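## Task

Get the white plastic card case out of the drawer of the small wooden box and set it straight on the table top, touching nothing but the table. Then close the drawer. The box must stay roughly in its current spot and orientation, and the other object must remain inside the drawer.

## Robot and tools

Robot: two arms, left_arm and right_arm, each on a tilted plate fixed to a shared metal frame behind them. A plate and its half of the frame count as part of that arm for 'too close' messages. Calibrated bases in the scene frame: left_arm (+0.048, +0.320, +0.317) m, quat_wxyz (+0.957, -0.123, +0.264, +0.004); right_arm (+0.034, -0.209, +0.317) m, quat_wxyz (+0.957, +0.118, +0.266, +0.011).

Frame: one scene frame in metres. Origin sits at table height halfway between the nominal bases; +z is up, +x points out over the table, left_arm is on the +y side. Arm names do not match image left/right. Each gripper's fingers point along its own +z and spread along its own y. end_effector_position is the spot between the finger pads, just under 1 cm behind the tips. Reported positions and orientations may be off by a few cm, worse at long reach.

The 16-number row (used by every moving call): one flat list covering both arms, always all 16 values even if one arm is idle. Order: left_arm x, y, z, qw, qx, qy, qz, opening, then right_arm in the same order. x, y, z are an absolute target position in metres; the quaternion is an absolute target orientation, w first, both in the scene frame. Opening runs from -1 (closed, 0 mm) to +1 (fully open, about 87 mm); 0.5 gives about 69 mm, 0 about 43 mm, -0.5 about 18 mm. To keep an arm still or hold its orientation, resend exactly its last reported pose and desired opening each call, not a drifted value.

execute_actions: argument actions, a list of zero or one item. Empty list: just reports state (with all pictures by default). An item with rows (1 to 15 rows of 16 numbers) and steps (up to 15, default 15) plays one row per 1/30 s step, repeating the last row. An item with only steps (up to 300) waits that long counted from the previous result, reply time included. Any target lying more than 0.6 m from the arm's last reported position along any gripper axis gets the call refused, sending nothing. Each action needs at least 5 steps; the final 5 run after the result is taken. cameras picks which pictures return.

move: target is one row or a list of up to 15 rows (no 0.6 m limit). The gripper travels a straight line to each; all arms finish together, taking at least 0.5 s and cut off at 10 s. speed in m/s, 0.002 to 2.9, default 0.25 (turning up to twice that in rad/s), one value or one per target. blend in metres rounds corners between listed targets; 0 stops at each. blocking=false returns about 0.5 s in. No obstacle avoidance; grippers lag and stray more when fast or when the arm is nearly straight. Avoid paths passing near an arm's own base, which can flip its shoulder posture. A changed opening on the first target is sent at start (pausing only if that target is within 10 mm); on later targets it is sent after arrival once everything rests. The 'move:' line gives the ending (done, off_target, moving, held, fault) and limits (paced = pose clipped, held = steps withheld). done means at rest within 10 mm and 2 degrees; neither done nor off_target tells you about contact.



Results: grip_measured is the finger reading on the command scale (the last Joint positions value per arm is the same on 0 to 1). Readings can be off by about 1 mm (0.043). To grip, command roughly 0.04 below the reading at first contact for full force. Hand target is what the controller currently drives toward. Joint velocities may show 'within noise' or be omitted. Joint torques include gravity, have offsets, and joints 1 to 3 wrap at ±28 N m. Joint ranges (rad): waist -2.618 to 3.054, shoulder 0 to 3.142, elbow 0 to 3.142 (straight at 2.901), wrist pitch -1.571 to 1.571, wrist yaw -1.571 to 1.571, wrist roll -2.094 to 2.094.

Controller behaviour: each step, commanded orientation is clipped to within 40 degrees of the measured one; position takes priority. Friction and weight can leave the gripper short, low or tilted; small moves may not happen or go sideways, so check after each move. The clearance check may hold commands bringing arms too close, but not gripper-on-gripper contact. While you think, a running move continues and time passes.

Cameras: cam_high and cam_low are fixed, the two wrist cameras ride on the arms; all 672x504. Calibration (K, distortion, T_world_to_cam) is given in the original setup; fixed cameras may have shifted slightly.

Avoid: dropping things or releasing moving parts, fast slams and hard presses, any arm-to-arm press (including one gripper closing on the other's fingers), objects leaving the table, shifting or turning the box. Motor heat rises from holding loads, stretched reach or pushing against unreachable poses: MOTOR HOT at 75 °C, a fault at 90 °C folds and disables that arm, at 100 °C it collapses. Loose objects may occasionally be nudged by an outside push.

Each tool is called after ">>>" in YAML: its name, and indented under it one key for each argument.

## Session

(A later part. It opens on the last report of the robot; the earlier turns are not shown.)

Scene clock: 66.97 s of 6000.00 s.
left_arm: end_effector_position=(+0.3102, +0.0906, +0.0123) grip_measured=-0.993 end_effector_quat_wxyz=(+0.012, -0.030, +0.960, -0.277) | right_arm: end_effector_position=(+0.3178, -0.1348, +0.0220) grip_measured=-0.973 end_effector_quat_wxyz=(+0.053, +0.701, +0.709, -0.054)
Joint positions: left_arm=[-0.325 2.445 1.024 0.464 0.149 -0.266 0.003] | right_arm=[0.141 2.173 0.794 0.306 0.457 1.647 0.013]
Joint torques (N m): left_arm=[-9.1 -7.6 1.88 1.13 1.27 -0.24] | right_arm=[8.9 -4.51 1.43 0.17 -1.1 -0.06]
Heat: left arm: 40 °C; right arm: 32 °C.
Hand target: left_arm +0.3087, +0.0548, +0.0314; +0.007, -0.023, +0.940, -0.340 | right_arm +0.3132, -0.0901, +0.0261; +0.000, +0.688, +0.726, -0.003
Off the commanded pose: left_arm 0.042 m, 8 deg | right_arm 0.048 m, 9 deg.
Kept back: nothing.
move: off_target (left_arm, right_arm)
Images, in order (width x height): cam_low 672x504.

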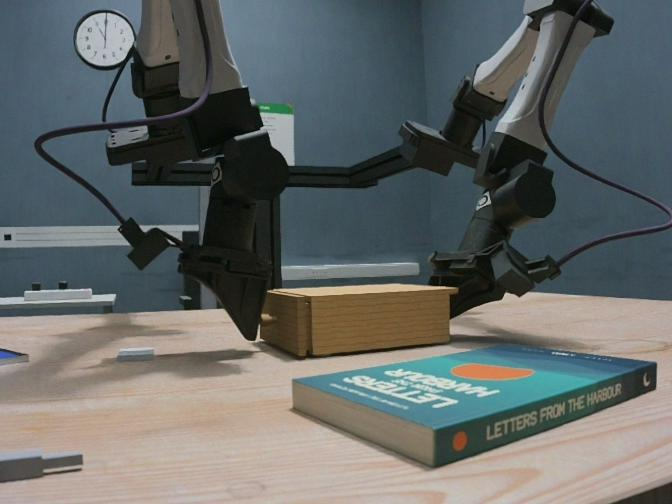

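>>> execute_actions:
  actions: []
  cameras: ["all"]

>>> zoom_image:
  camera: "cam_high"
  region: [270, 300, 400, 390]

>>> zoom_image:
  camera: "cam_low"
  region: [400, 265, 520, 365]

Scene clock: 68.23 s of 6000.00 s.
left_arm: end_effector_position=(+0.3102, +0.0906, +0.0123) grip_measured=-0.993 end_effector_quat_wxyz=(+0.012, -0.030, +0.960, -0.277) | right_arm: end_effector_position=(+0.3177, -0.1347, +0.0221) grip_measured=-0.973 end_effector_quat_wxyz=(+0.053, +0.701, +0.709, -0.055)
Joint positions: left_arm=[-0.325 2.445 1.024 0.464 0.148 -0.267 0.003] | right_arm=[0.142 2.173 0.795 0.304 0.458 1.65 0.013]
Joint velocities: within noise
Joint torques (N m): left_arm=[-9.1 -7.61 1.91 1.14 1.23 -0.21] | right_arm=[8.87 -4.46 1.32 0.18 -1.06 -0.1]
Motor temperatures (°C): left_arm=[28 41 30 27 25 26 23] | right_arm=[26 32 25 27 27 27 27]
Heat: left arm: 41 °C; right arm: 32 °C.
Hand target: left_arm +0.3087, +0.0547, +0.0314; +0.007, -0.023, +0.940, -0.340 | right_arm +0.3133, -0.0899, +0.0261; +0.000, +0.688, +0.726, -0.002
Off the commanded pose: left_arm 0.042 m, 8 deg | right_arm 0.048 m, 9 deg.
Steps of this call (1-38: nothing new was sent). Readings (end_effector_position of left_arm | right_arm):
1: (+0.3102, +0.0907, +0.0123) | (+0.3177, -0.1347, +0.0221)
2: (+0.3102, +0.0906, +0.0123) | (+0.3176, -0.1347, +0.0221)
4: (+0.3102, +0.0906, +0.0123) | (+0.3176, -0.1348, +0.0221)
8: (+0.3102, +0.0905, +0.0123) | (+0.3176, -0.1349, +0.0221)
38: the state above
camera_calibration:
cam_left_wrist: T_world_to_cam=[[0.0488203, -0.851467, 0.522131, 0.053633], [-0.688608, 0.349965, 0.635093, 0.198749], [-0.723489, -0.390549, -0.569241, 0.407705], [0, 0, 0, 1]] pos_world=[0.429212, 0.13534, 0.0778552]
cam_right_wrist: T_world_to_cam=[[-0.999506, -0.0310062, 0.00510285, 0.31145], [-0.0198052, 0.747674, 0.663771, 0.112063], [-0.0243963, 0.663342, -0.747919, 0.250093], [0, 0, 0, 1]] pos_world=[0.319617, -0.240026, 0.111076]

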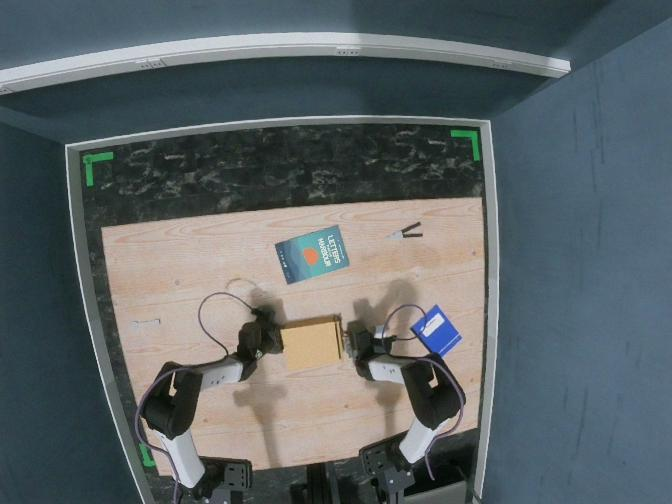

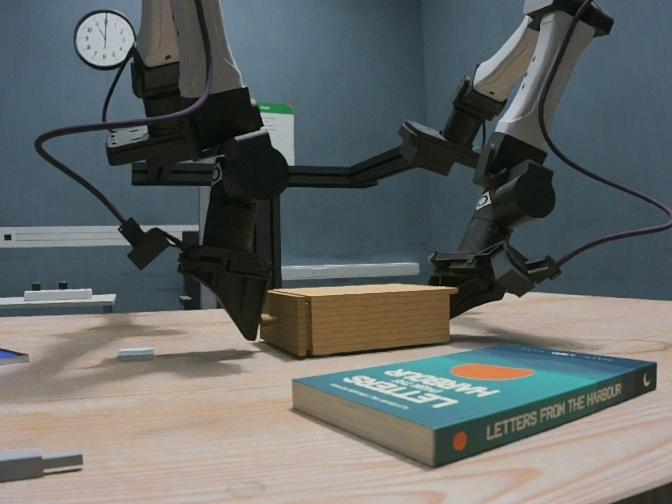

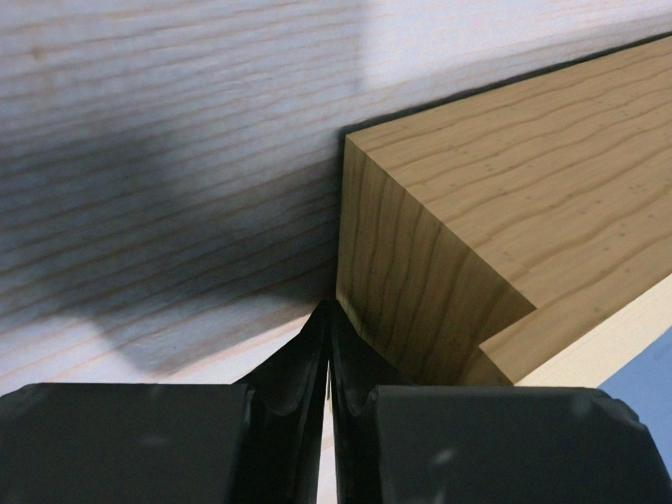

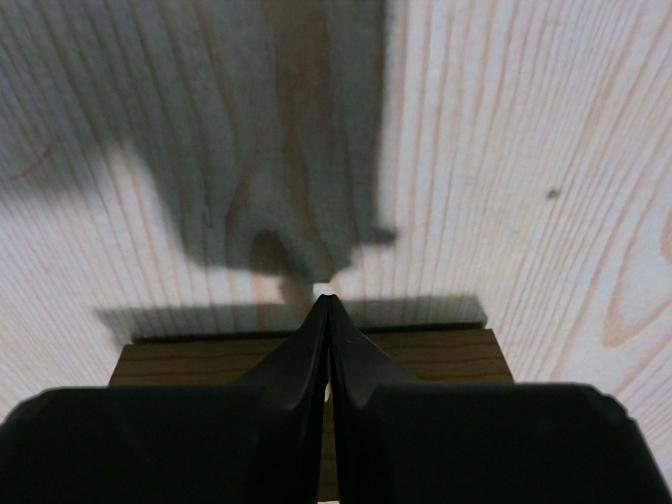

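Scaled by 3.877 from the camera's 672x504 image, which has a finer 960x720 frame.

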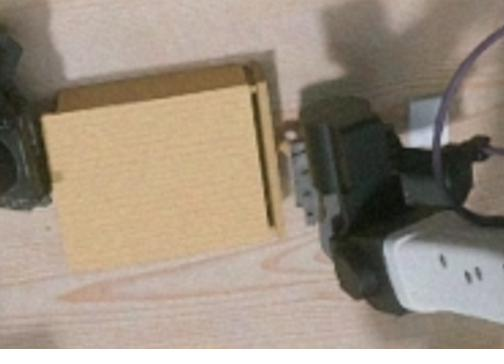

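Scaled by 4.200 from the camera's 672x504 image, which has a finer 960x720 frame.

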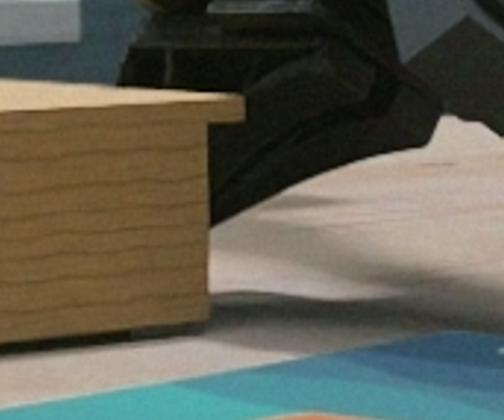

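>>> move:
  target: [0.310, 0.083, 0.026, 0.00895, -0.0246, 0.93937, -0.3419, -1, 0.322, -0.15, 0.028, 0, 0.68835, 0.72537, 0, -1]
  speed: 0.08
  cameras: ["cam_low", "cam_right_wrist", "cam_high"]

>>> zoom_image:
  camera: "cam_low"
  region: [220, 270, 340, 370]

>>> zoom_image:
  camera: "cam_right_wrist"
  region: [240, 260, 420, 410]

Scene clock: 72.47 s of 6000.00 s.
left_arm: end_effector_position=(+0.3018, +0.0864, +0.0200) grip_measured=-0.993 end_effector_quat_wxyz=(-0.002, -0.025, +0.946, -0.323) | right_arm: end_effector_position=(+0.3087, -0.1459, +0.0204) grip_measured=-0.973 end_effector_quat_wxyz=(-0.013, +0.687, +0.726, -0.013)
Joint positions: left_arm=[-0.301 2.445 1.007 0.469 0.262 -0.245 0.003] | right_arm=[0.018 2.155 0.774 0.316 0.246 1.497 0.013]
Joint torques (N m): left_arm=[-3.95 -9.26 0.05 1.08 0.69 0.23] | right_arm=[1.99 -9.4 -0.83 0.13 0.03 -0.25]
Heat: left arm: 41 °C; right arm: 32 °C.
Hand target: left_arm +0.3099, +0.0831, +0.0260; +0.009, -0.024, +0.940, -0.342 | right_arm +0.3218, -0.1499, +0.0277; +0.000, +0.688, +0.726, +0.000
Off the commanded pose: left_arm 0.011 m, 3 deg | right_arm 0.016 m, 2 deg.
Kept back: nothing.
move: off_target (left_arm, right_arm)
camera_calibration:
cam_right_wrist: T_world_to_cam=[[-0.996491, -0.0759609, 0.0351392, 0.294025], [-0.0214499, 0.637615, 0.770056, 0.103679], [-0.0808994, 0.766601, -0.637008, 0.28623], [0, 0, 0, 1]] pos_world=[0.318373, -0.263197, 0.0921603]
Images, in order (width x height): cam_high 672x504, cam_low 672x504, cam_right_wrist 672x504.

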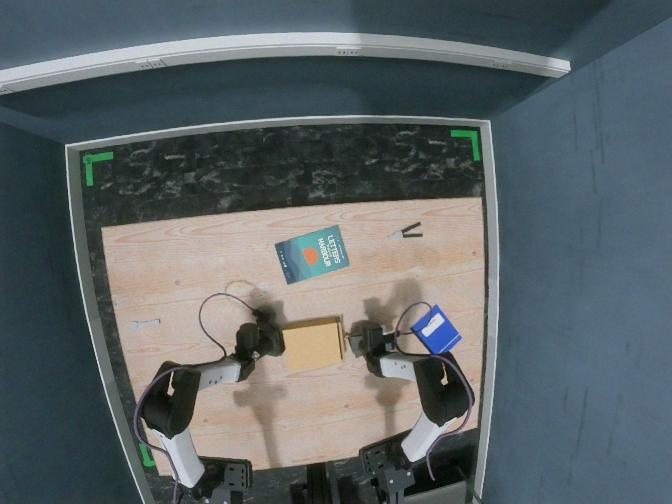

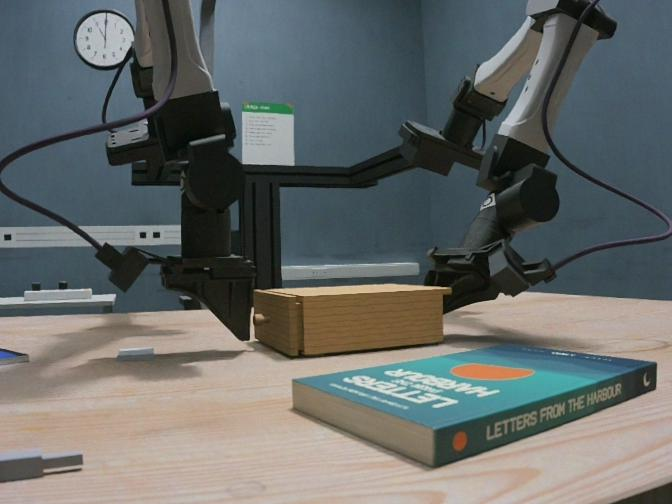

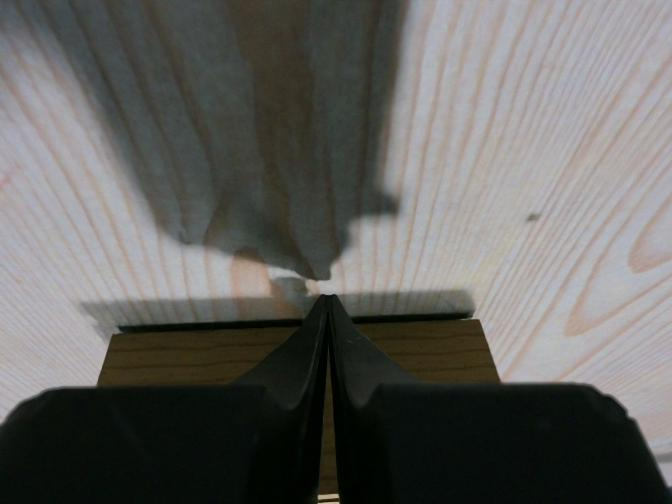

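Scaled by 4.200 from the camera's 672x504 image, which has a finer 960x720 frame.

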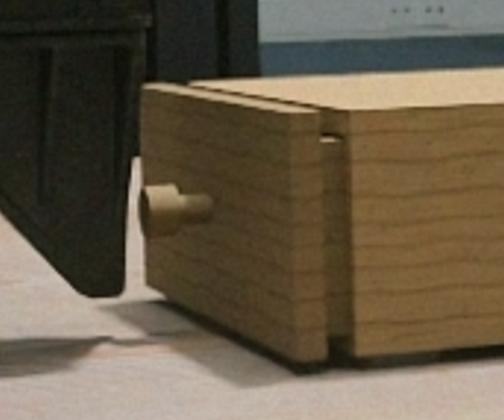

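Scaled by 2.800 from the camera's 672x504 image, which has a finer 960x720 frame.

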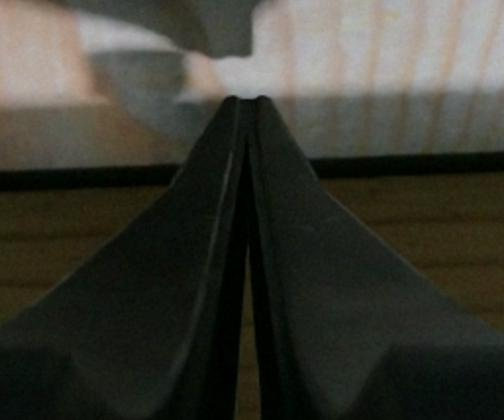

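>>> zoom_image:
  camera: "cam_high"
  region: [325, 310, 365, 375]

>>> zoom_image:
  camera: "cam_high"
  region: [270, 300, 400, 390]

Scaled by 7.754 from the camera's 672x504 image, which has a finer 960x720 frame.

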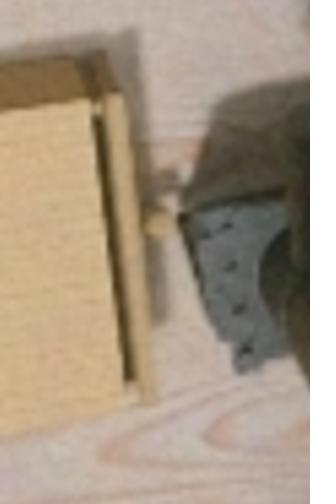

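Scaled by 3.877 from the camera's 672x504 image, which has a finer 960x720 frame.

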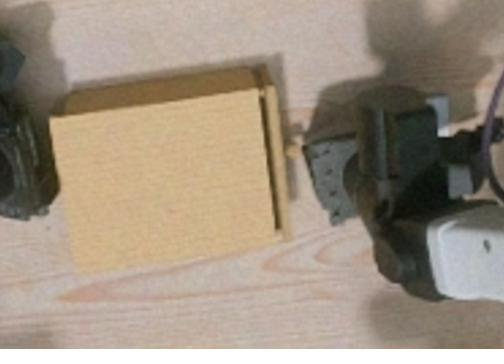

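>>> move:
  target:
    - [0.312, 0.097, 0.045, 0.00895, -0.0246, 0.93937, -0.3419, -1, 0.322, -0.172, 0.045, 0, 0.68835, 0.72537, 0, -1]
    - [0.312, 0.092, 0.028, 0.00895, -0.0246, 0.93937, -0.3419, -1, 0.322, -0.165, 0.033, 0, 0.68835, 0.72537, 0, 0.0]
  speed: 0.12
  cameras: ["cam_low", "cam_right_wrist", "cam_left_wrist"]

>>> zoom_image:
  camera: "cam_low"
  region: [220, 270, 340, 370]

Scene clock: 76.57 s of 6000.00 s.
left_arm: end_effector_position=(+0.3135, +0.0900, +0.0323) grip_measured=-0.993 end_effector_quat_wxyz=(+0.010, -0.025, +0.940, -0.339) | right_arm: end_effector_position=(+0.3231, -0.1686, +0.0352) grip_measured=+0.000 end_effector_quat_wxyz=(+0.002, +0.694, +0.720, -0.003)
Joint positions: left_arm=[-0.285 2.396 0.985 0.468 0.301 -0.234 0.003] | right_arm=[-0.039 2.064 0.746 0.302 0.221 1.456 0.5]
Joint torques (N m): left_arm=[-3.3 -7.06 0.9 0.98 0.46 0.32] | right_arm=[2.93 -5.53 0.59 0.19 0.02 -0.28]
Heat: left arm: 42 °C; right arm: 33 °C.
Hand target: left_arm +0.3119, +0.0920, +0.0281; +0.009, -0.025, +0.939, -0.342 | right_arm +0.3220, -0.1651, +0.0330; +0.000, +0.688, +0.725, +0.000
Off the commanded pose: left_arm 0.005 m, 0 deg | right_arm 0.004 m, 1 deg.
Kept back: nothing.
move: done
camera_calibration:
cam_left_wrist: T_world_to_cam=[[0.038686, -0.776498, 0.628931, 0.0354269], [-0.685683, 0.437209, 0.581968, 0.181442], [-0.726871, -0.453762, -0.515518, 0.426289], [0, 0, 0, 1]] pos_world=[0.432898, 0.141615, 0.0918851]
cam_right_wrist: T_world_to_cam=[[-0.998323, -0.0578722, -0.00115062, 0.311045], [-0.0381181, 0.642336, 0.765475, 0.11338], [-0.0435606, 0.764235, -0.643465, 0.302131], [0, 0, 0, 1]] pos_world=[0.328006, -0.285726, 0.107979]
Images, in order (width x height): cam_low 672x504, cam_left_wrist 672x504, cam_right_wrist 672x504.

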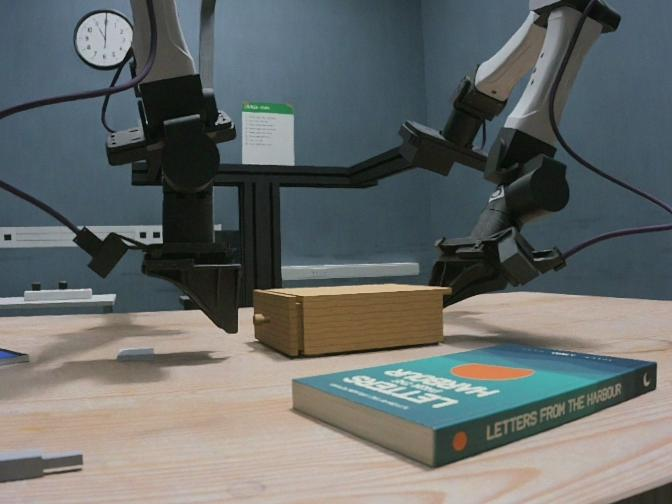

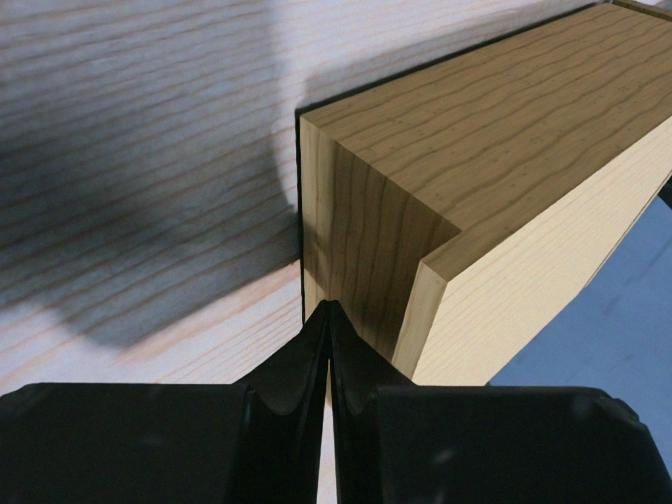

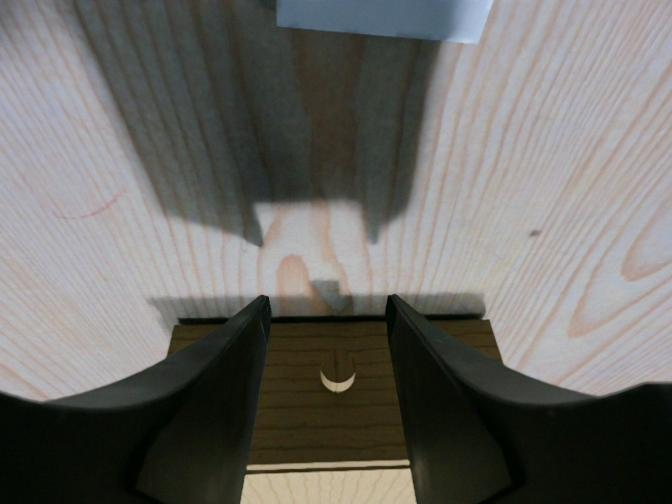

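Scaled by 4.200 from the camera's 672x504 image, which has a finer 960x720 frame.

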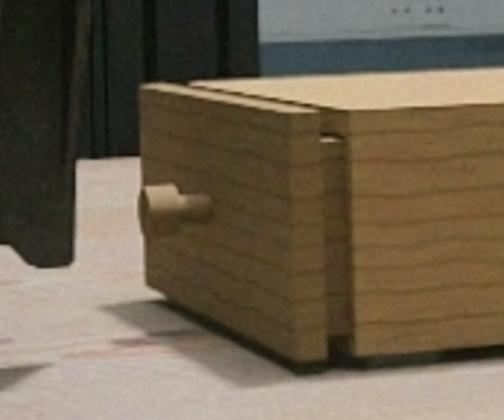

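>>> move:
  target:
    - [0.312,0.075,0.028,0.00895,-0.0246,0.93937,-0.3419,-1,0.320,-0.130,0.031,0,0.68835,0.72537,0,0.0]
  speed: 0.06
  cameras: ["cam_low","cam_right_wrist"]

Scene clock: 78.47 s of 6000.00 s.
left_arm: end_effector_position=(+0.3134, +0.0812, +0.0296) grip_measured=-0.993 end_effector_quat_wxyz=(+0.008, -0.025, +0.940, -0.340) | right_arm: end_effector_position=(+0.3203, -0.1306, +0.0347) grip_measured=+0.000 end_effector_quat_wxyz=(-0.007, +0.687, +0.727, +0.005)
Joint positions: left_arm=[-0.304 2.418 1.01 0.468 0.291 -0.25 0.003] | right_arm=[0.067 2.107 0.764 0.302 0.252 1.531 0.5]
Joint torques (N m): left_arm=[-5.72 -7.04 1.22 1.08 0.34 0.11] | right_arm=[3.63 -5.18 0.57 0.26 0.24 -0.02]
Heat: left arm: 42 °C; right arm: 33 °C.
Hand target: left_arm +0.3120, +0.0751, +0.0282; +0.009, -0.025, +0.939, -0.342 | right_arm +0.3200, -0.1300, +0.0311; +0.000, +0.688, +0.725, +0.000
Off the commanded pose: left_arm 0.007 m, 0 deg | right_arm 0.004 m, 1 deg.
Kept back: nothing.
move: done
camera_calibration:
cam_right_wrist: T_world_to_cam=[[-0.997024, -0.0770938, -0.00043475, 0.307581], [-0.0485385, 0.623329, 0.780452, 0.0895257], [-0.059897, 0.77815, -0.625216, 0.278966], [0, 0, 0, 1]] pos_world=[0.32772, -0.249169, 0.104677]
Images, in order (width x height): cam_low 672x504, cam_right_wrist 672x504.

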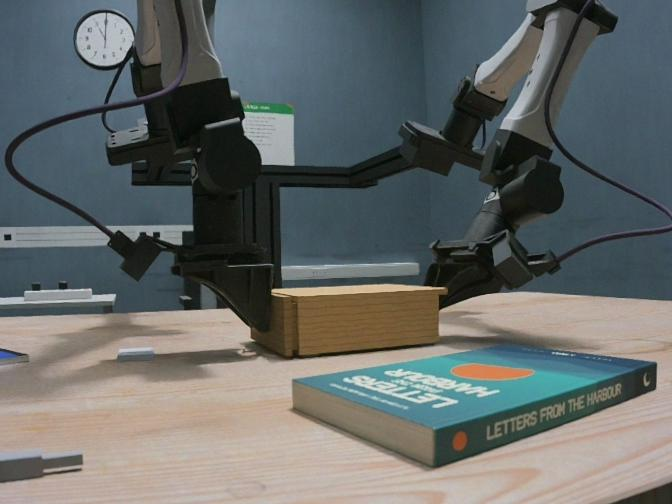

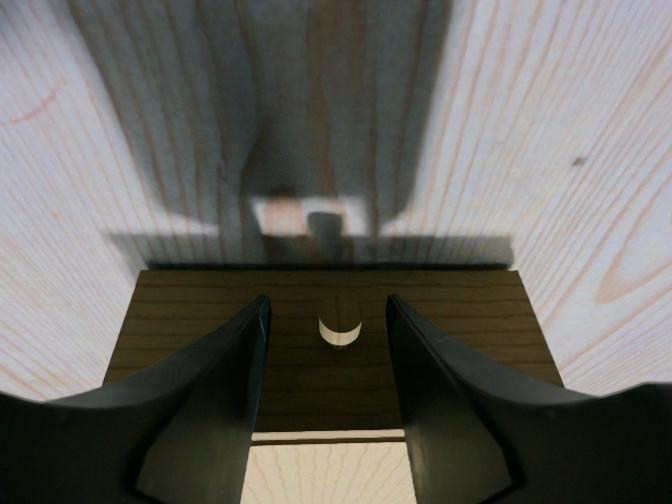

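>>> move:
  target:
    - [0.312,0.062,0.026,0.00895,-0.0246,0.93937,-0.3419,-1,0.320,-0.100,0.031,0,0.68835,0.72537,0,0.0]
  speed: 0.06
  cameras: ["cam_low","cam_right_wrist"]

>>> zoom_image:
  camera: "cam_low"
  region: [220, 270, 340, 370]

Scene clock: 79.53 s of 6000.00 s.
left_arm: end_effector_position=(+0.3123, +0.0802, +0.0213) grip_measured=-0.993 end_effector_quat_wxyz=(+0.008, -0.028, +0.948, -0.318) | right_arm: end_effector_position=(+0.3251, -0.1285, +0.0304) grip_measured=+0.000 end_effector_quat_wxyz=(+0.031, +0.700, +0.714, -0.025)
Joint positions: left_arm=[-0.319 2.441 1.029 0.466 0.238 -0.264 0.003] | right_arm=[0.125 2.134 0.789 0.295 0.377 1.619 0.5]
Joint torques (N m): left_arm=[-7.16 -6.9 1.87 1.13 0.64 -0.04] | right_arm=[7.32 -4.71 1.11 0.13 -0.44 -0.07]
Heat: left arm: 42 °C; right arm: 32 °C.
Hand target: left_arm +0.3116, +0.0626, +0.0265; +0.008, -0.024, +0.939, -0.342 | right_arm +0.3192, -0.1013, +0.0322; +0.000, +0.688, +0.725, -0.001
Off the commanded pose: left_arm 0.019 m, 3 deg | right_arm 0.029 m, 5 deg.
Kept back: nothing.
move: off_target (left_arm, right_arm)
camera_calibration:
cam_right_wrist: T_world_to_cam=[[-0.999143, -0.0408097, -0.00691169, 0.318087], [-0.033402, 0.696361, 0.716914, 0.0982543], [-0.024444, 0.71653, -0.697128, 0.25767], [0, 0, 0, 1]] pos_world=[0.327395, -0.240068, 0.111388]
Images, in order (width x height): cam_low 672x504, cam_right_wrist 672x504.

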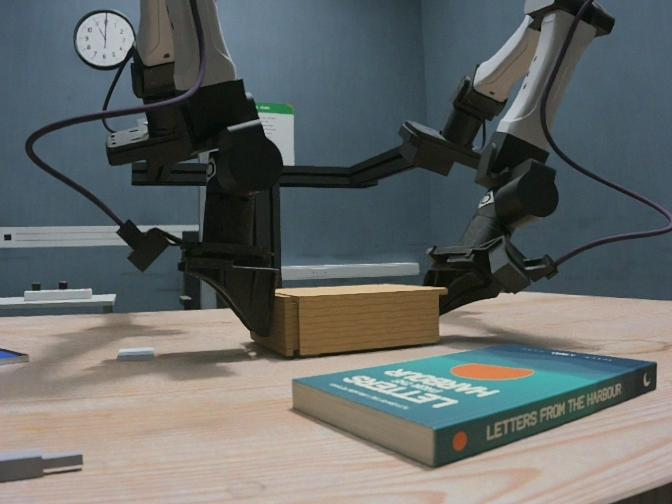

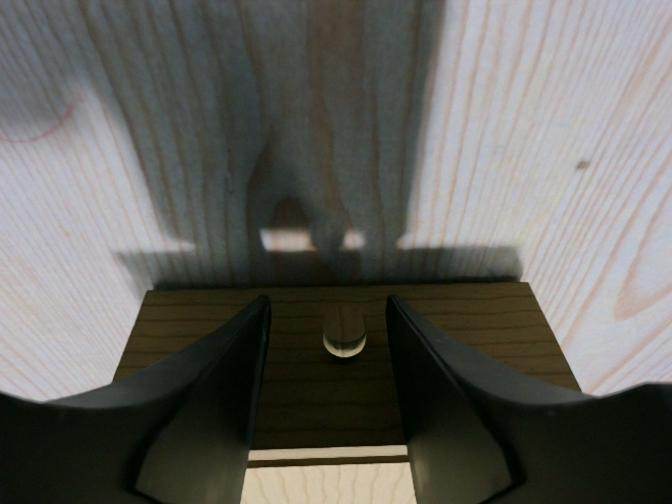

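Scaled by 4.200 from the camera's 672x504 image, which has a finer 960x720 frame.

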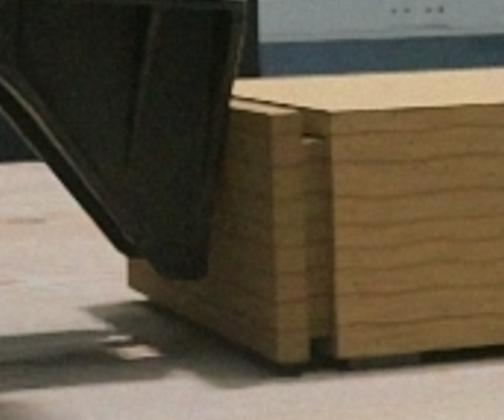

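>>> move:
  target:
    - [0.312,0.078,0.026,0.00895,-0.0246,0.93937,-0.3419,-1,0.320,-0.122,0.033,0,0.68835,0.72537,0,0.0]
  speed: 0.06
  cameras: ["all"]

>>> zoom_image:
  camera: "cam_high"
  region: [290, 300, 400, 390]

>>> zoom_image:
  camera: "cam_right_wrist"
  region: [80, 380, 600, 504]

Scene clock: 81.13 s of 6000.00 s.
left_arm: end_effector_position=(+0.3097, +0.0812, +0.0219) grip_measured=-0.993 end_effector_quat_wxyz=(+0.005, -0.026, +0.946, -0.324) | right_arm: end_effector_position=(+0.3210, -0.1284, +0.0297) grip_measured=+0.000 end_effector_quat_wxyz=(+0.013, +0.696, +0.717, -0.015)
Joint positions: left_arm=[-0.312 2.441 1.023 0.467 0.254 -0.256 0.003] | right_arm=[0.102 2.134 0.781 0.3 0.326 1.591 0.5]
Joint torques (N m): left_arm=[-4.08 -8.58 0.12 1.07 0.67 0.25] | right_arm=[3.19 -7.19 -0.75 0.13 -0.27 -0.39]
Heat: left arm: 42 °C; right arm: 32 °C.
Hand target: left_arm +0.3120, +0.0781, +0.0260; +0.009, -0.025, +0.940, -0.341 | right_arm +0.3199, -0.1221, +0.0330; +0.000, +0.688, +0.725, +0.000
Off the commanded pose: left_arm 0.006 m, 2 deg | right_arm 0.007 m, 3 deg.
Kept back: nothing.
move: off_target (right_arm)
camera_calibration:
cam_left_wrist: T_world_to_cam=[[0.0428739, -0.79679, 0.602734, 0.0362977], [-0.679316, 0.419122, 0.602384, 0.187782], [-0.732593, -0.435273, -0.523303, 0.414559], [0, 0, 0, 1]] pos_world=[0.42971, 0.130664, 0.0819449]
cam_right_wrist: T_world_to_cam=[[-0.99874, -0.0500813, 0.00323985, 0.312307], [-0.0310417, 0.667192, 0.744239, 0.0932158], [-0.0394341, 0.7432, -0.667906, 0.264445], [0, 0, 0, 1]] pos_world=[0.325235, -0.243087, 0.106237]

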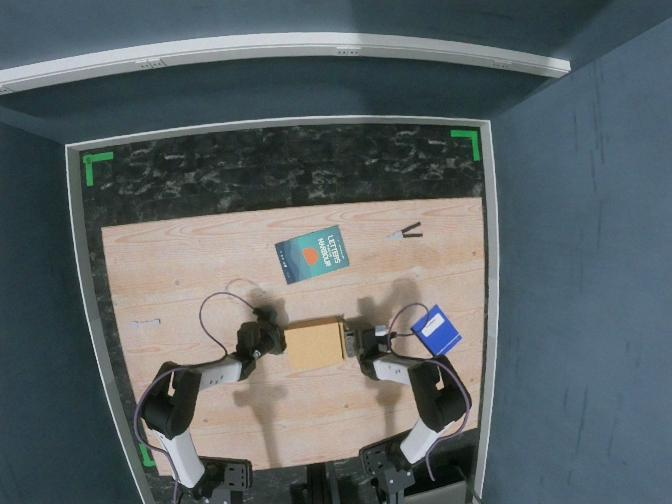

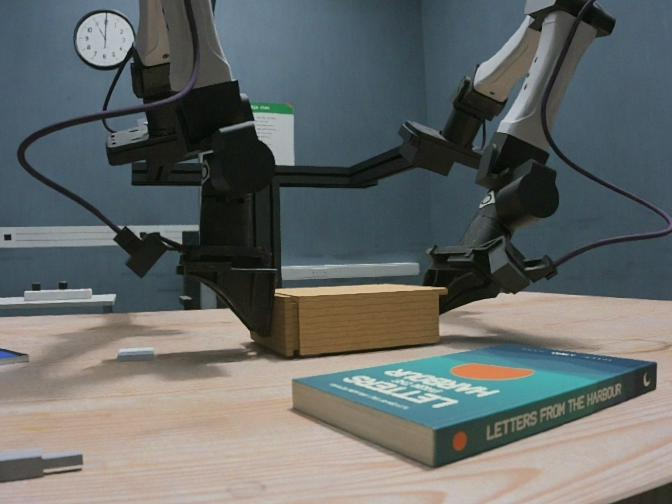

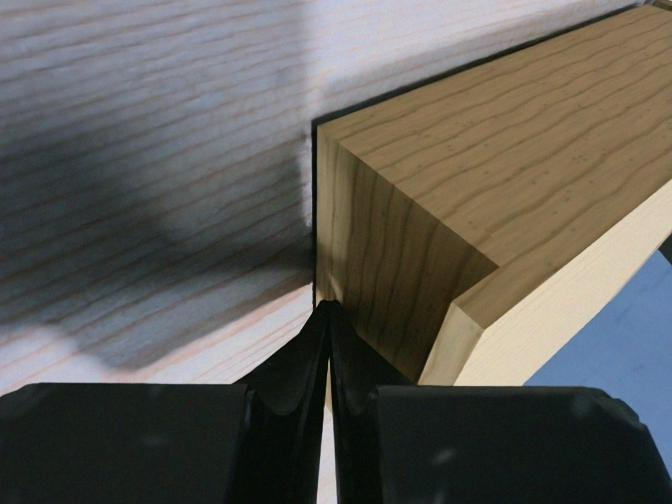

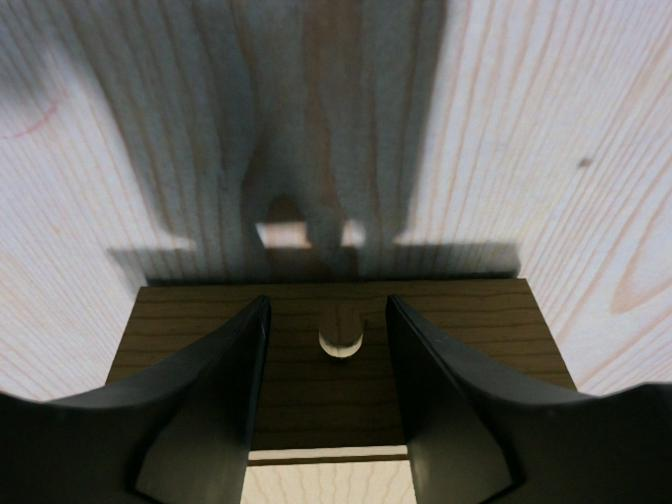

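Scaled by 4.582 from the camera's 672x504 image, which has a finer 960x720 frame.

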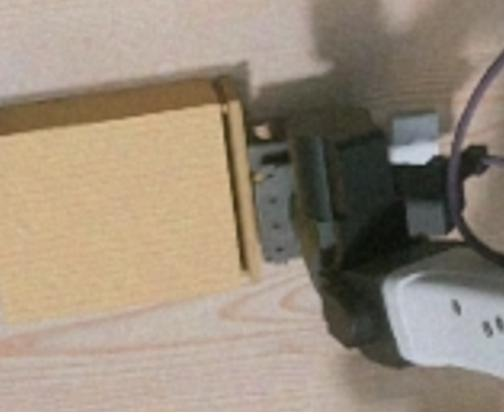

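Region (80, 380, 600, 504) is 520x124 pixels. A region can be at most 504 by 504 pixels.

>>> zoom_image:
  camera: "cam_right_wrist"
  region: [230, 420, 430, 500]

>>> zoom_image:
  camera: "cam_high"
  region: [325, 310, 365, 370]

>>> zoom_image:
  camera: "cam_left_wrist"
  region: [300, 100, 672, 400]

Scaled by 2.520 from the camera's 672x504 image, which has a finer 960x720 frame.

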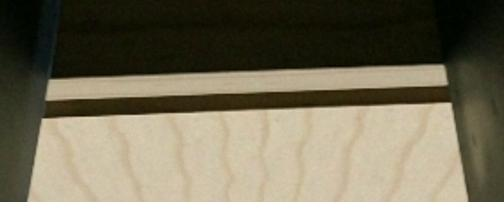

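Scaled by 8.400 from the camera's 672x504 image, which has a finer 960x720 frame.

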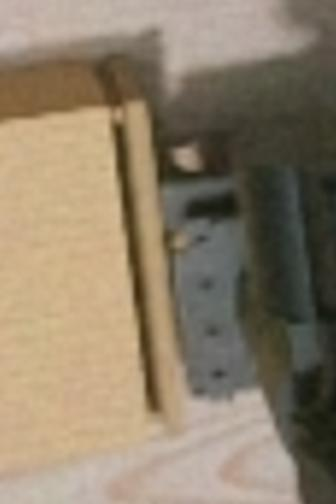

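Scaled by 1.355 from the camera's 672x504 image, which has a finer 960x720 frame.

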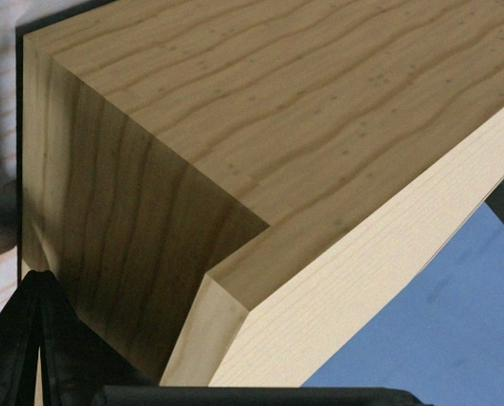

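>>> move:
  target:
    - [0.312,0.082,0.026,0.00895,-0.0246,0.93937,-0.3419,-1,0.324,-0.135,0.095,0,0.68835,0.72537,0,0.0]
  speed: 0.12
  cameras: ["cam_low","cam_right_wrist","cam_high"]

>>> zoom_image:
  camera: "cam_high"
  region: [325, 310, 365, 370]

Scene clock: 84.10 s of 6000.00 s.
left_arm: end_effector_position=(+0.3069, +0.0814, +0.0233) grip_measured=-0.993 end_effector_quat_wxyz=(+0.001, -0.025, +0.943, -0.332) | right_arm: end_effector_position=(+0.3198, -0.1376, +0.0867) grip_measured=+0.000 end_effector_quat_wxyz=(-0.003, +0.691, +0.723, -0.009)
Joint positions: left_arm=[-0.306 2.441 1.017 0.468 0.276 -0.251 0.003] | right_arm=[0.109 1.869 0.684 0.118 0.298 1.586 0.5]
Joint torques (N m): left_arm=[-3.7 -8.95 0.06 1.03 0.56 0.28] | right_arm=[3.77 -8.69 0.47 -0.07 0.06 -0.2]
Heat: left arm: 42 °C; right arm: 33 °C.
Hand target: left_arm +0.3120, +0.0820, +0.0260; +0.009, -0.024, +0.939, -0.342 | right_arm +0.3240, -0.1349, +0.0946; +0.000, +0.688, +0.725, +0.000
Off the commanded pose: left_arm 0.006 m, 2 deg | right_arm 0.010 m, 1 deg.
Kept back: nothing.
move: done
camera_calibration:
cam_right_wrist: T_world_to_cam=[[-0.99778, -0.0648537, 0.0151526, 0.307107], [-0.0302521, 0.644029, 0.764403, 0.0517038], [-0.059333, 0.762247, -0.644561, 0.316223], [0, 0, 0, 1]] pos_world=[0.326752, -0.254422, 0.159649]
Images, in order (width x height): cam_high 672x504, cam_low 672x504, cam_right_wrist 672x504.

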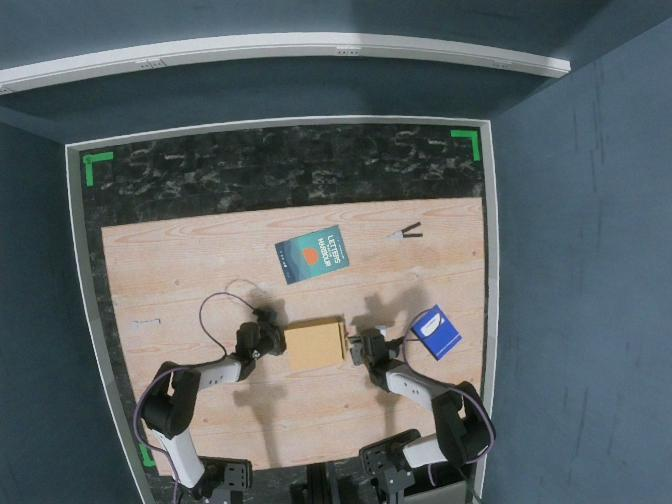

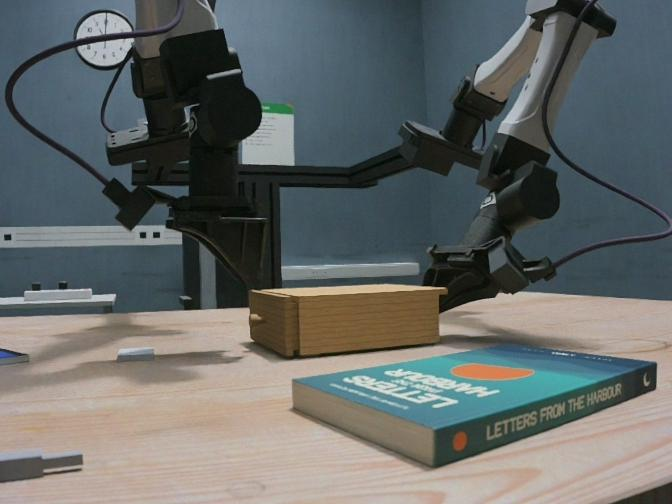

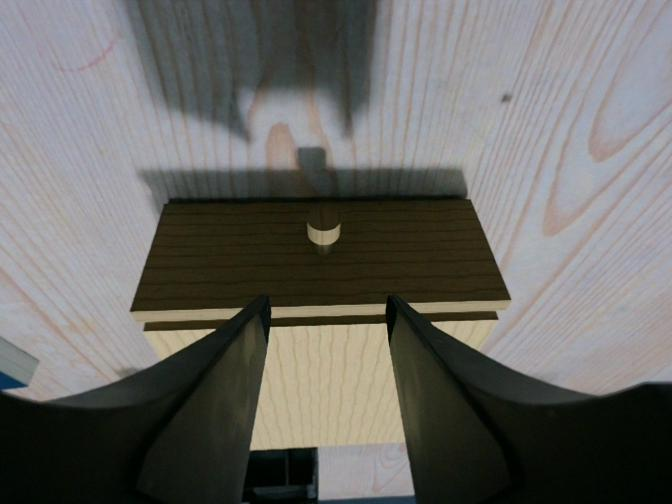

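Scaled by 8.400 from the camera's 672x504 image, which has a finer 960x720 frame.

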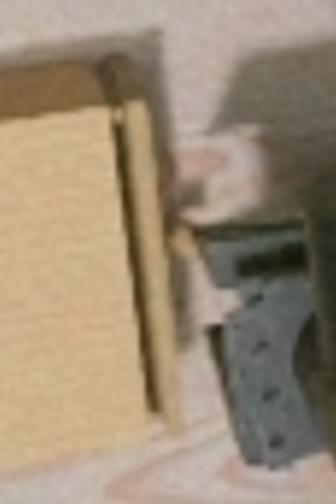

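>>> zoom_image:
  camera: "cam_right_wrist"
  region: [120, 280, 330, 340]

>>> zoom_image:
  camera: "cam_right_wrist"
  region: [320, 280, 530, 340]

>>> zoom_image:
  camera: "cam_low"
  region: [220, 270, 340, 370]

Scaled by 2.400 from the camera's 672x504 image, which has a finer 960x720 frame.

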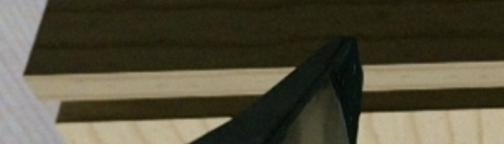

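Scaled by 2.400 from the camera's 672x504 image, which has a finer 960x720 frame.

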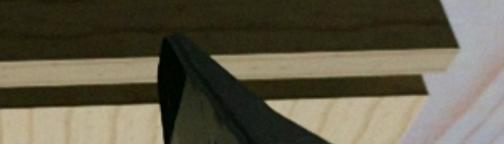

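Scaled by 4.200 from the camera's 672x504 image, which has a finer 960x720 frame.

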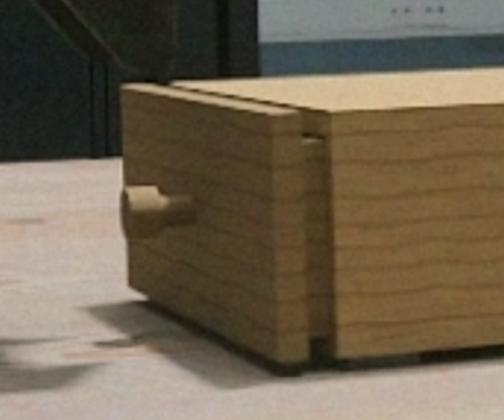

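>>> move:
  target:
    - [0.312,0.082,0.026,0.00895,-0.0246,0.93937,-0.3419,-1,0.323,-0.134,0.027,0,0.68835,0.72537,0,0.0]
  speed: 0.12
  cameras: ["cam_right_wrist"]

Scene clock: 88.87 s of 6000.00 s.
left_arm: end_effector_position=(+0.3067, +0.0814, +0.0233) grip_measured=-0.993 end_effector_quat_wxyz=(+0.001, -0.025, +0.943, -0.332) | right_arm: end_effector_position=(+0.3227, -0.1323, +0.0313) grip_measured=+0.000 end_effector_quat_wxyz=(-0.002, +0.689, +0.725, -0.001)
Joint positions: left_arm=[-0.306 2.441 1.016 0.468 0.277 -0.25 0.003] | right_arm=[0.068 2.12 0.781 0.295 0.269 1.539 0.5]
Joint torques (N m): left_arm=[-3.67 -8.95 0.05 1.02 0.54 0.29] | right_arm=[2.13 -5.3 0.64 0.3 0.01 -0.27]
Heat: left arm: 43 °C; right arm: 33 °C.
Hand target: left_arm +0.3119, +0.0820, +0.0260; +0.009, -0.024, +0.939, -0.342 | right_arm +0.3229, -0.1341, +0.0271; +0.000, +0.688, +0.725, +0.000
Off the commanded pose: left_arm 0.006 m, 2 deg | right_arm 0.005 m, 0 deg.
Kept back: nothing.
move: done
camera_calibration:
cam_right_wrist: T_world_to_cam=[[-0.997491, -0.0707439, 0.00279696, 0.310657], [-0.0429597, 0.636188, 0.770337, 0.09357], [-0.0562761, 0.768284, -0.637631, 0.276264], [0, 0, 0, 1]] pos_world=[0.329444, -0.2498, 0.103205]
Images, in order (width x height): cam_right_wrist 672x504.

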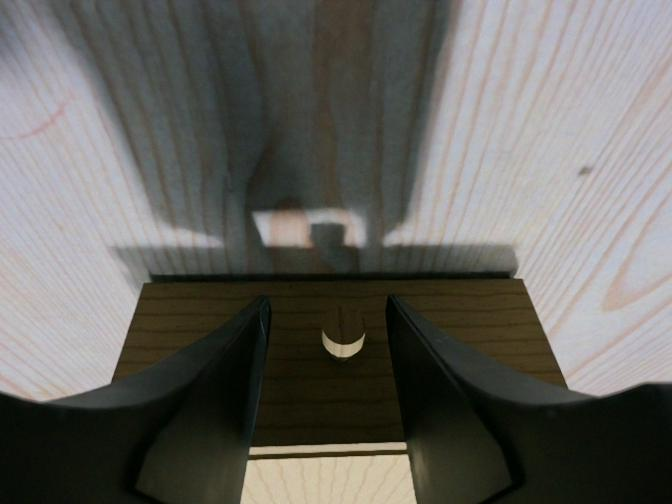

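>>> move:
  target:
    - [0.312,0.082,0.026,0.00895,-0.0246,0.93937,-0.3419,-1,0.315,-0.134,0.027,0,0.68835,0.72537,0,0.0]
    - [0.312,0.082,0.026,0.00895,-0.0246,0.93937,-0.3419,-1,0.316,-0.134,0.027,0,0.68835,0.72537,0,-0.68]
  speed: 0.06
  cameras: ["cam_right_wrist","cam_low"]

Scene clock: 90.33 s of 6000.00 s.
left_arm: end_effector_position=(+0.3066, +0.0813, +0.0234) grip_measured=-0.993 end_effector_quat_wxyz=(+0.001, -0.024, +0.943, -0.333) | right_arm: end_effector_position=(+0.3209, -0.1323, +0.0315) grip_measured=-0.589 end_effector_quat_wxyz=(+0.002, +0.690, +0.724, +0.003)
Joint positions: left_arm=[-0.306 2.441 1.016 0.468 0.278 -0.25 0.003] | right_arm=[0.068 2.12 0.762 0.327 0.269 1.538 0.206]
Joint torques (N m): left_arm=[-3.67 -8.95 0.05 1.03 0.54 0.29] | right_arm=[2.14 -5.04 -0.24 0.28 -0.01 -0.28]
Heat: left arm: 43 °C; right arm: 33 °C.
Hand target: left_arm +0.3119, +0.0820, +0.0260; +0.009, -0.024, +0.939, -0.342 | right_arm +0.3159, -0.1340, +0.0271; +0.000, +0.688, +0.725, +0.000
Off the commanded pose: left_arm 0.006 m, 1 deg | right_arm 0.007 m, 0 deg.
Kept back: nothing.
move: done
camera_calibration:
cam_right_wrist: T_world_to_cam=[[-0.997598, -0.0686862, -0.00896018, 0.309554], [-0.0506934, 0.635798, 0.770189, 0.0958013], [-0.0472045, 0.768793, -0.637753, 0.273355], [0, 0, 0, 1]] pos_world=[0.326571, -0.249801, 0.103321]
Images, in order (width x height): cam_low 672x504, cam_right_wrist 672x504.

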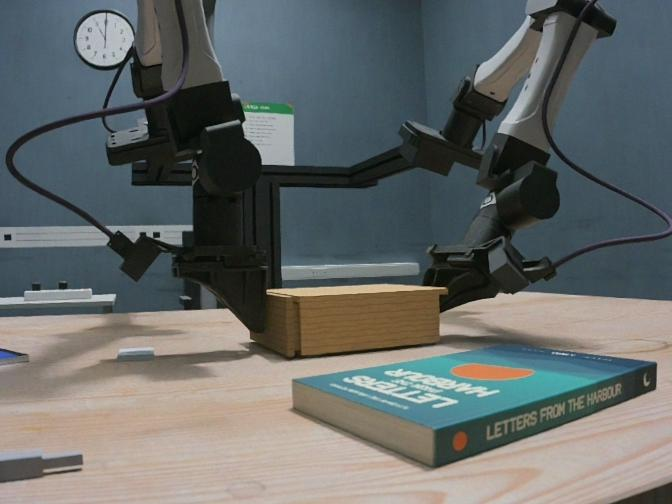

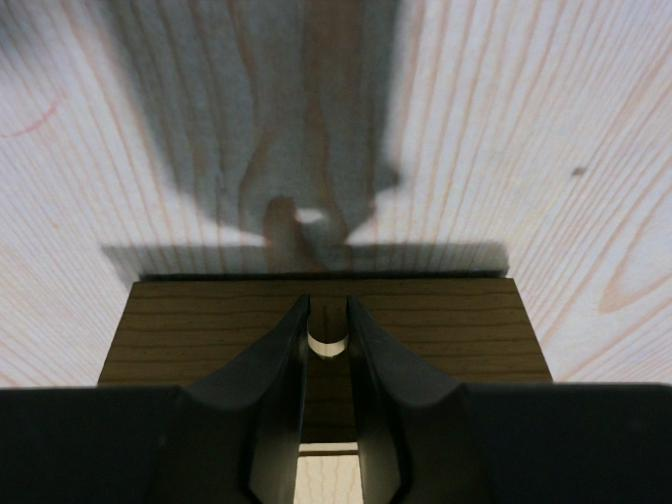

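>>> move:
  target:
    - [0.312,0.082,0.026,0.00895,-0.0246,0.93937,-0.3419,-1,0.318,-0.165,0.029,0,0.68835,0.72537,0,-0.68]
  speed: 0.06
  cameras: ["cam_right_wrist","cam_low","cam_high"]

>>> zoom_image:
  camera: "cam_low"
  region: [220, 270, 340, 370]

Scene clock: 91.43 s of 6000.00 s.
left_arm: end_effector_position=(+0.3063, +0.0801, +0.0245) grip_measured=-0.993 end_effector_quat_wxyz=(+0.000, -0.024, +0.941, -0.337) | right_arm: end_effector_position=(+0.3170, -0.1399, +0.0307) grip_measured=-0.589 end_effector_quat_wxyz=(-0.032, +0.688, +0.724, +0.032)
Joint positions: left_arm=[-0.306 2.441 1.016 0.468 0.287 -0.25 0.003] | right_arm=[-0.009 2.118 0.753 0.336 0.139 1.47 0.206]
Joint torques (N m): left_arm=[-3.69 -8.98 0.05 1.04 0.49 0.29] | right_arm=[-0.05 -8.24 -1.13 0.09 0.74 -0.38]
Heat: left arm: 43 °C; right arm: 33 °C.
Hand target: left_arm +0.3119, +0.0820, +0.0260; +0.009, -0.024, +0.939, -0.342 | right_arm +0.3178, -0.1644, +0.0293; -0.001, +0.689, +0.725, +0.000
Off the commanded pose: left_arm 0.006 m, 1 deg | right_arm 0.025 m, 5 deg.
Kept back: nothing.
move: off_target (right_arm)
camera_calibration:
cam_right_wrist: T_world_to_cam=[[-0.997427, -0.0714667, -0.00571474, 0.304611], [-0.0451605, 0.564372, 0.824285, 0.087679], [-0.0556836, 0.822422, -0.566147, 0.286554], [0, 0, 0, 1]] pos_world=[0.323743, -0.263382, 0.0916999]
Images, in order (width x height): cam_high 672x504, cam_low 672x504, cam_right_wrist 672x504.

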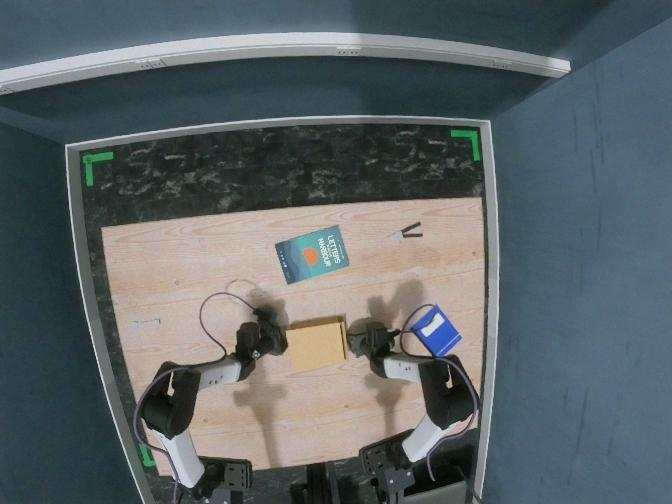

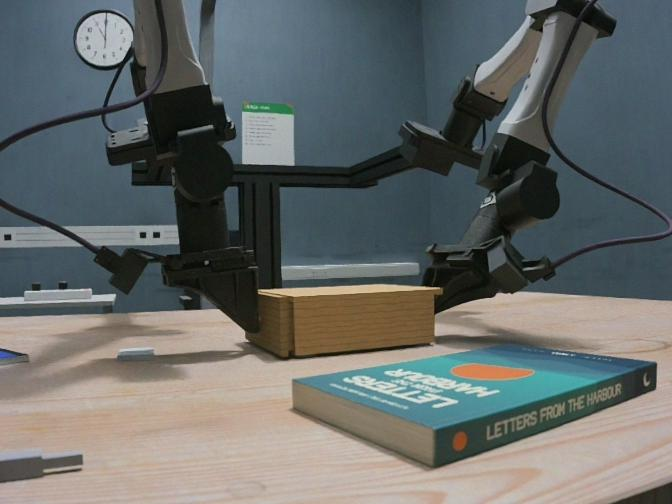

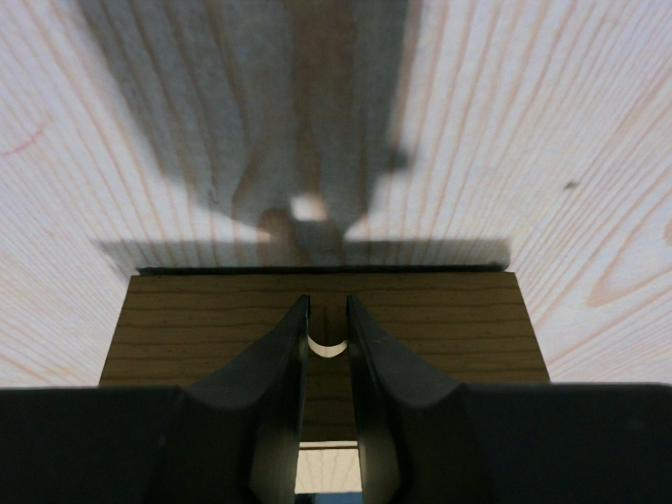

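Scaled by 4.200 from the camera's 672x504 image, which has a finer 960x720 frame.

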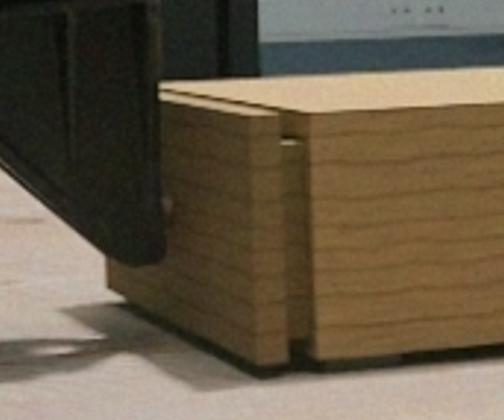

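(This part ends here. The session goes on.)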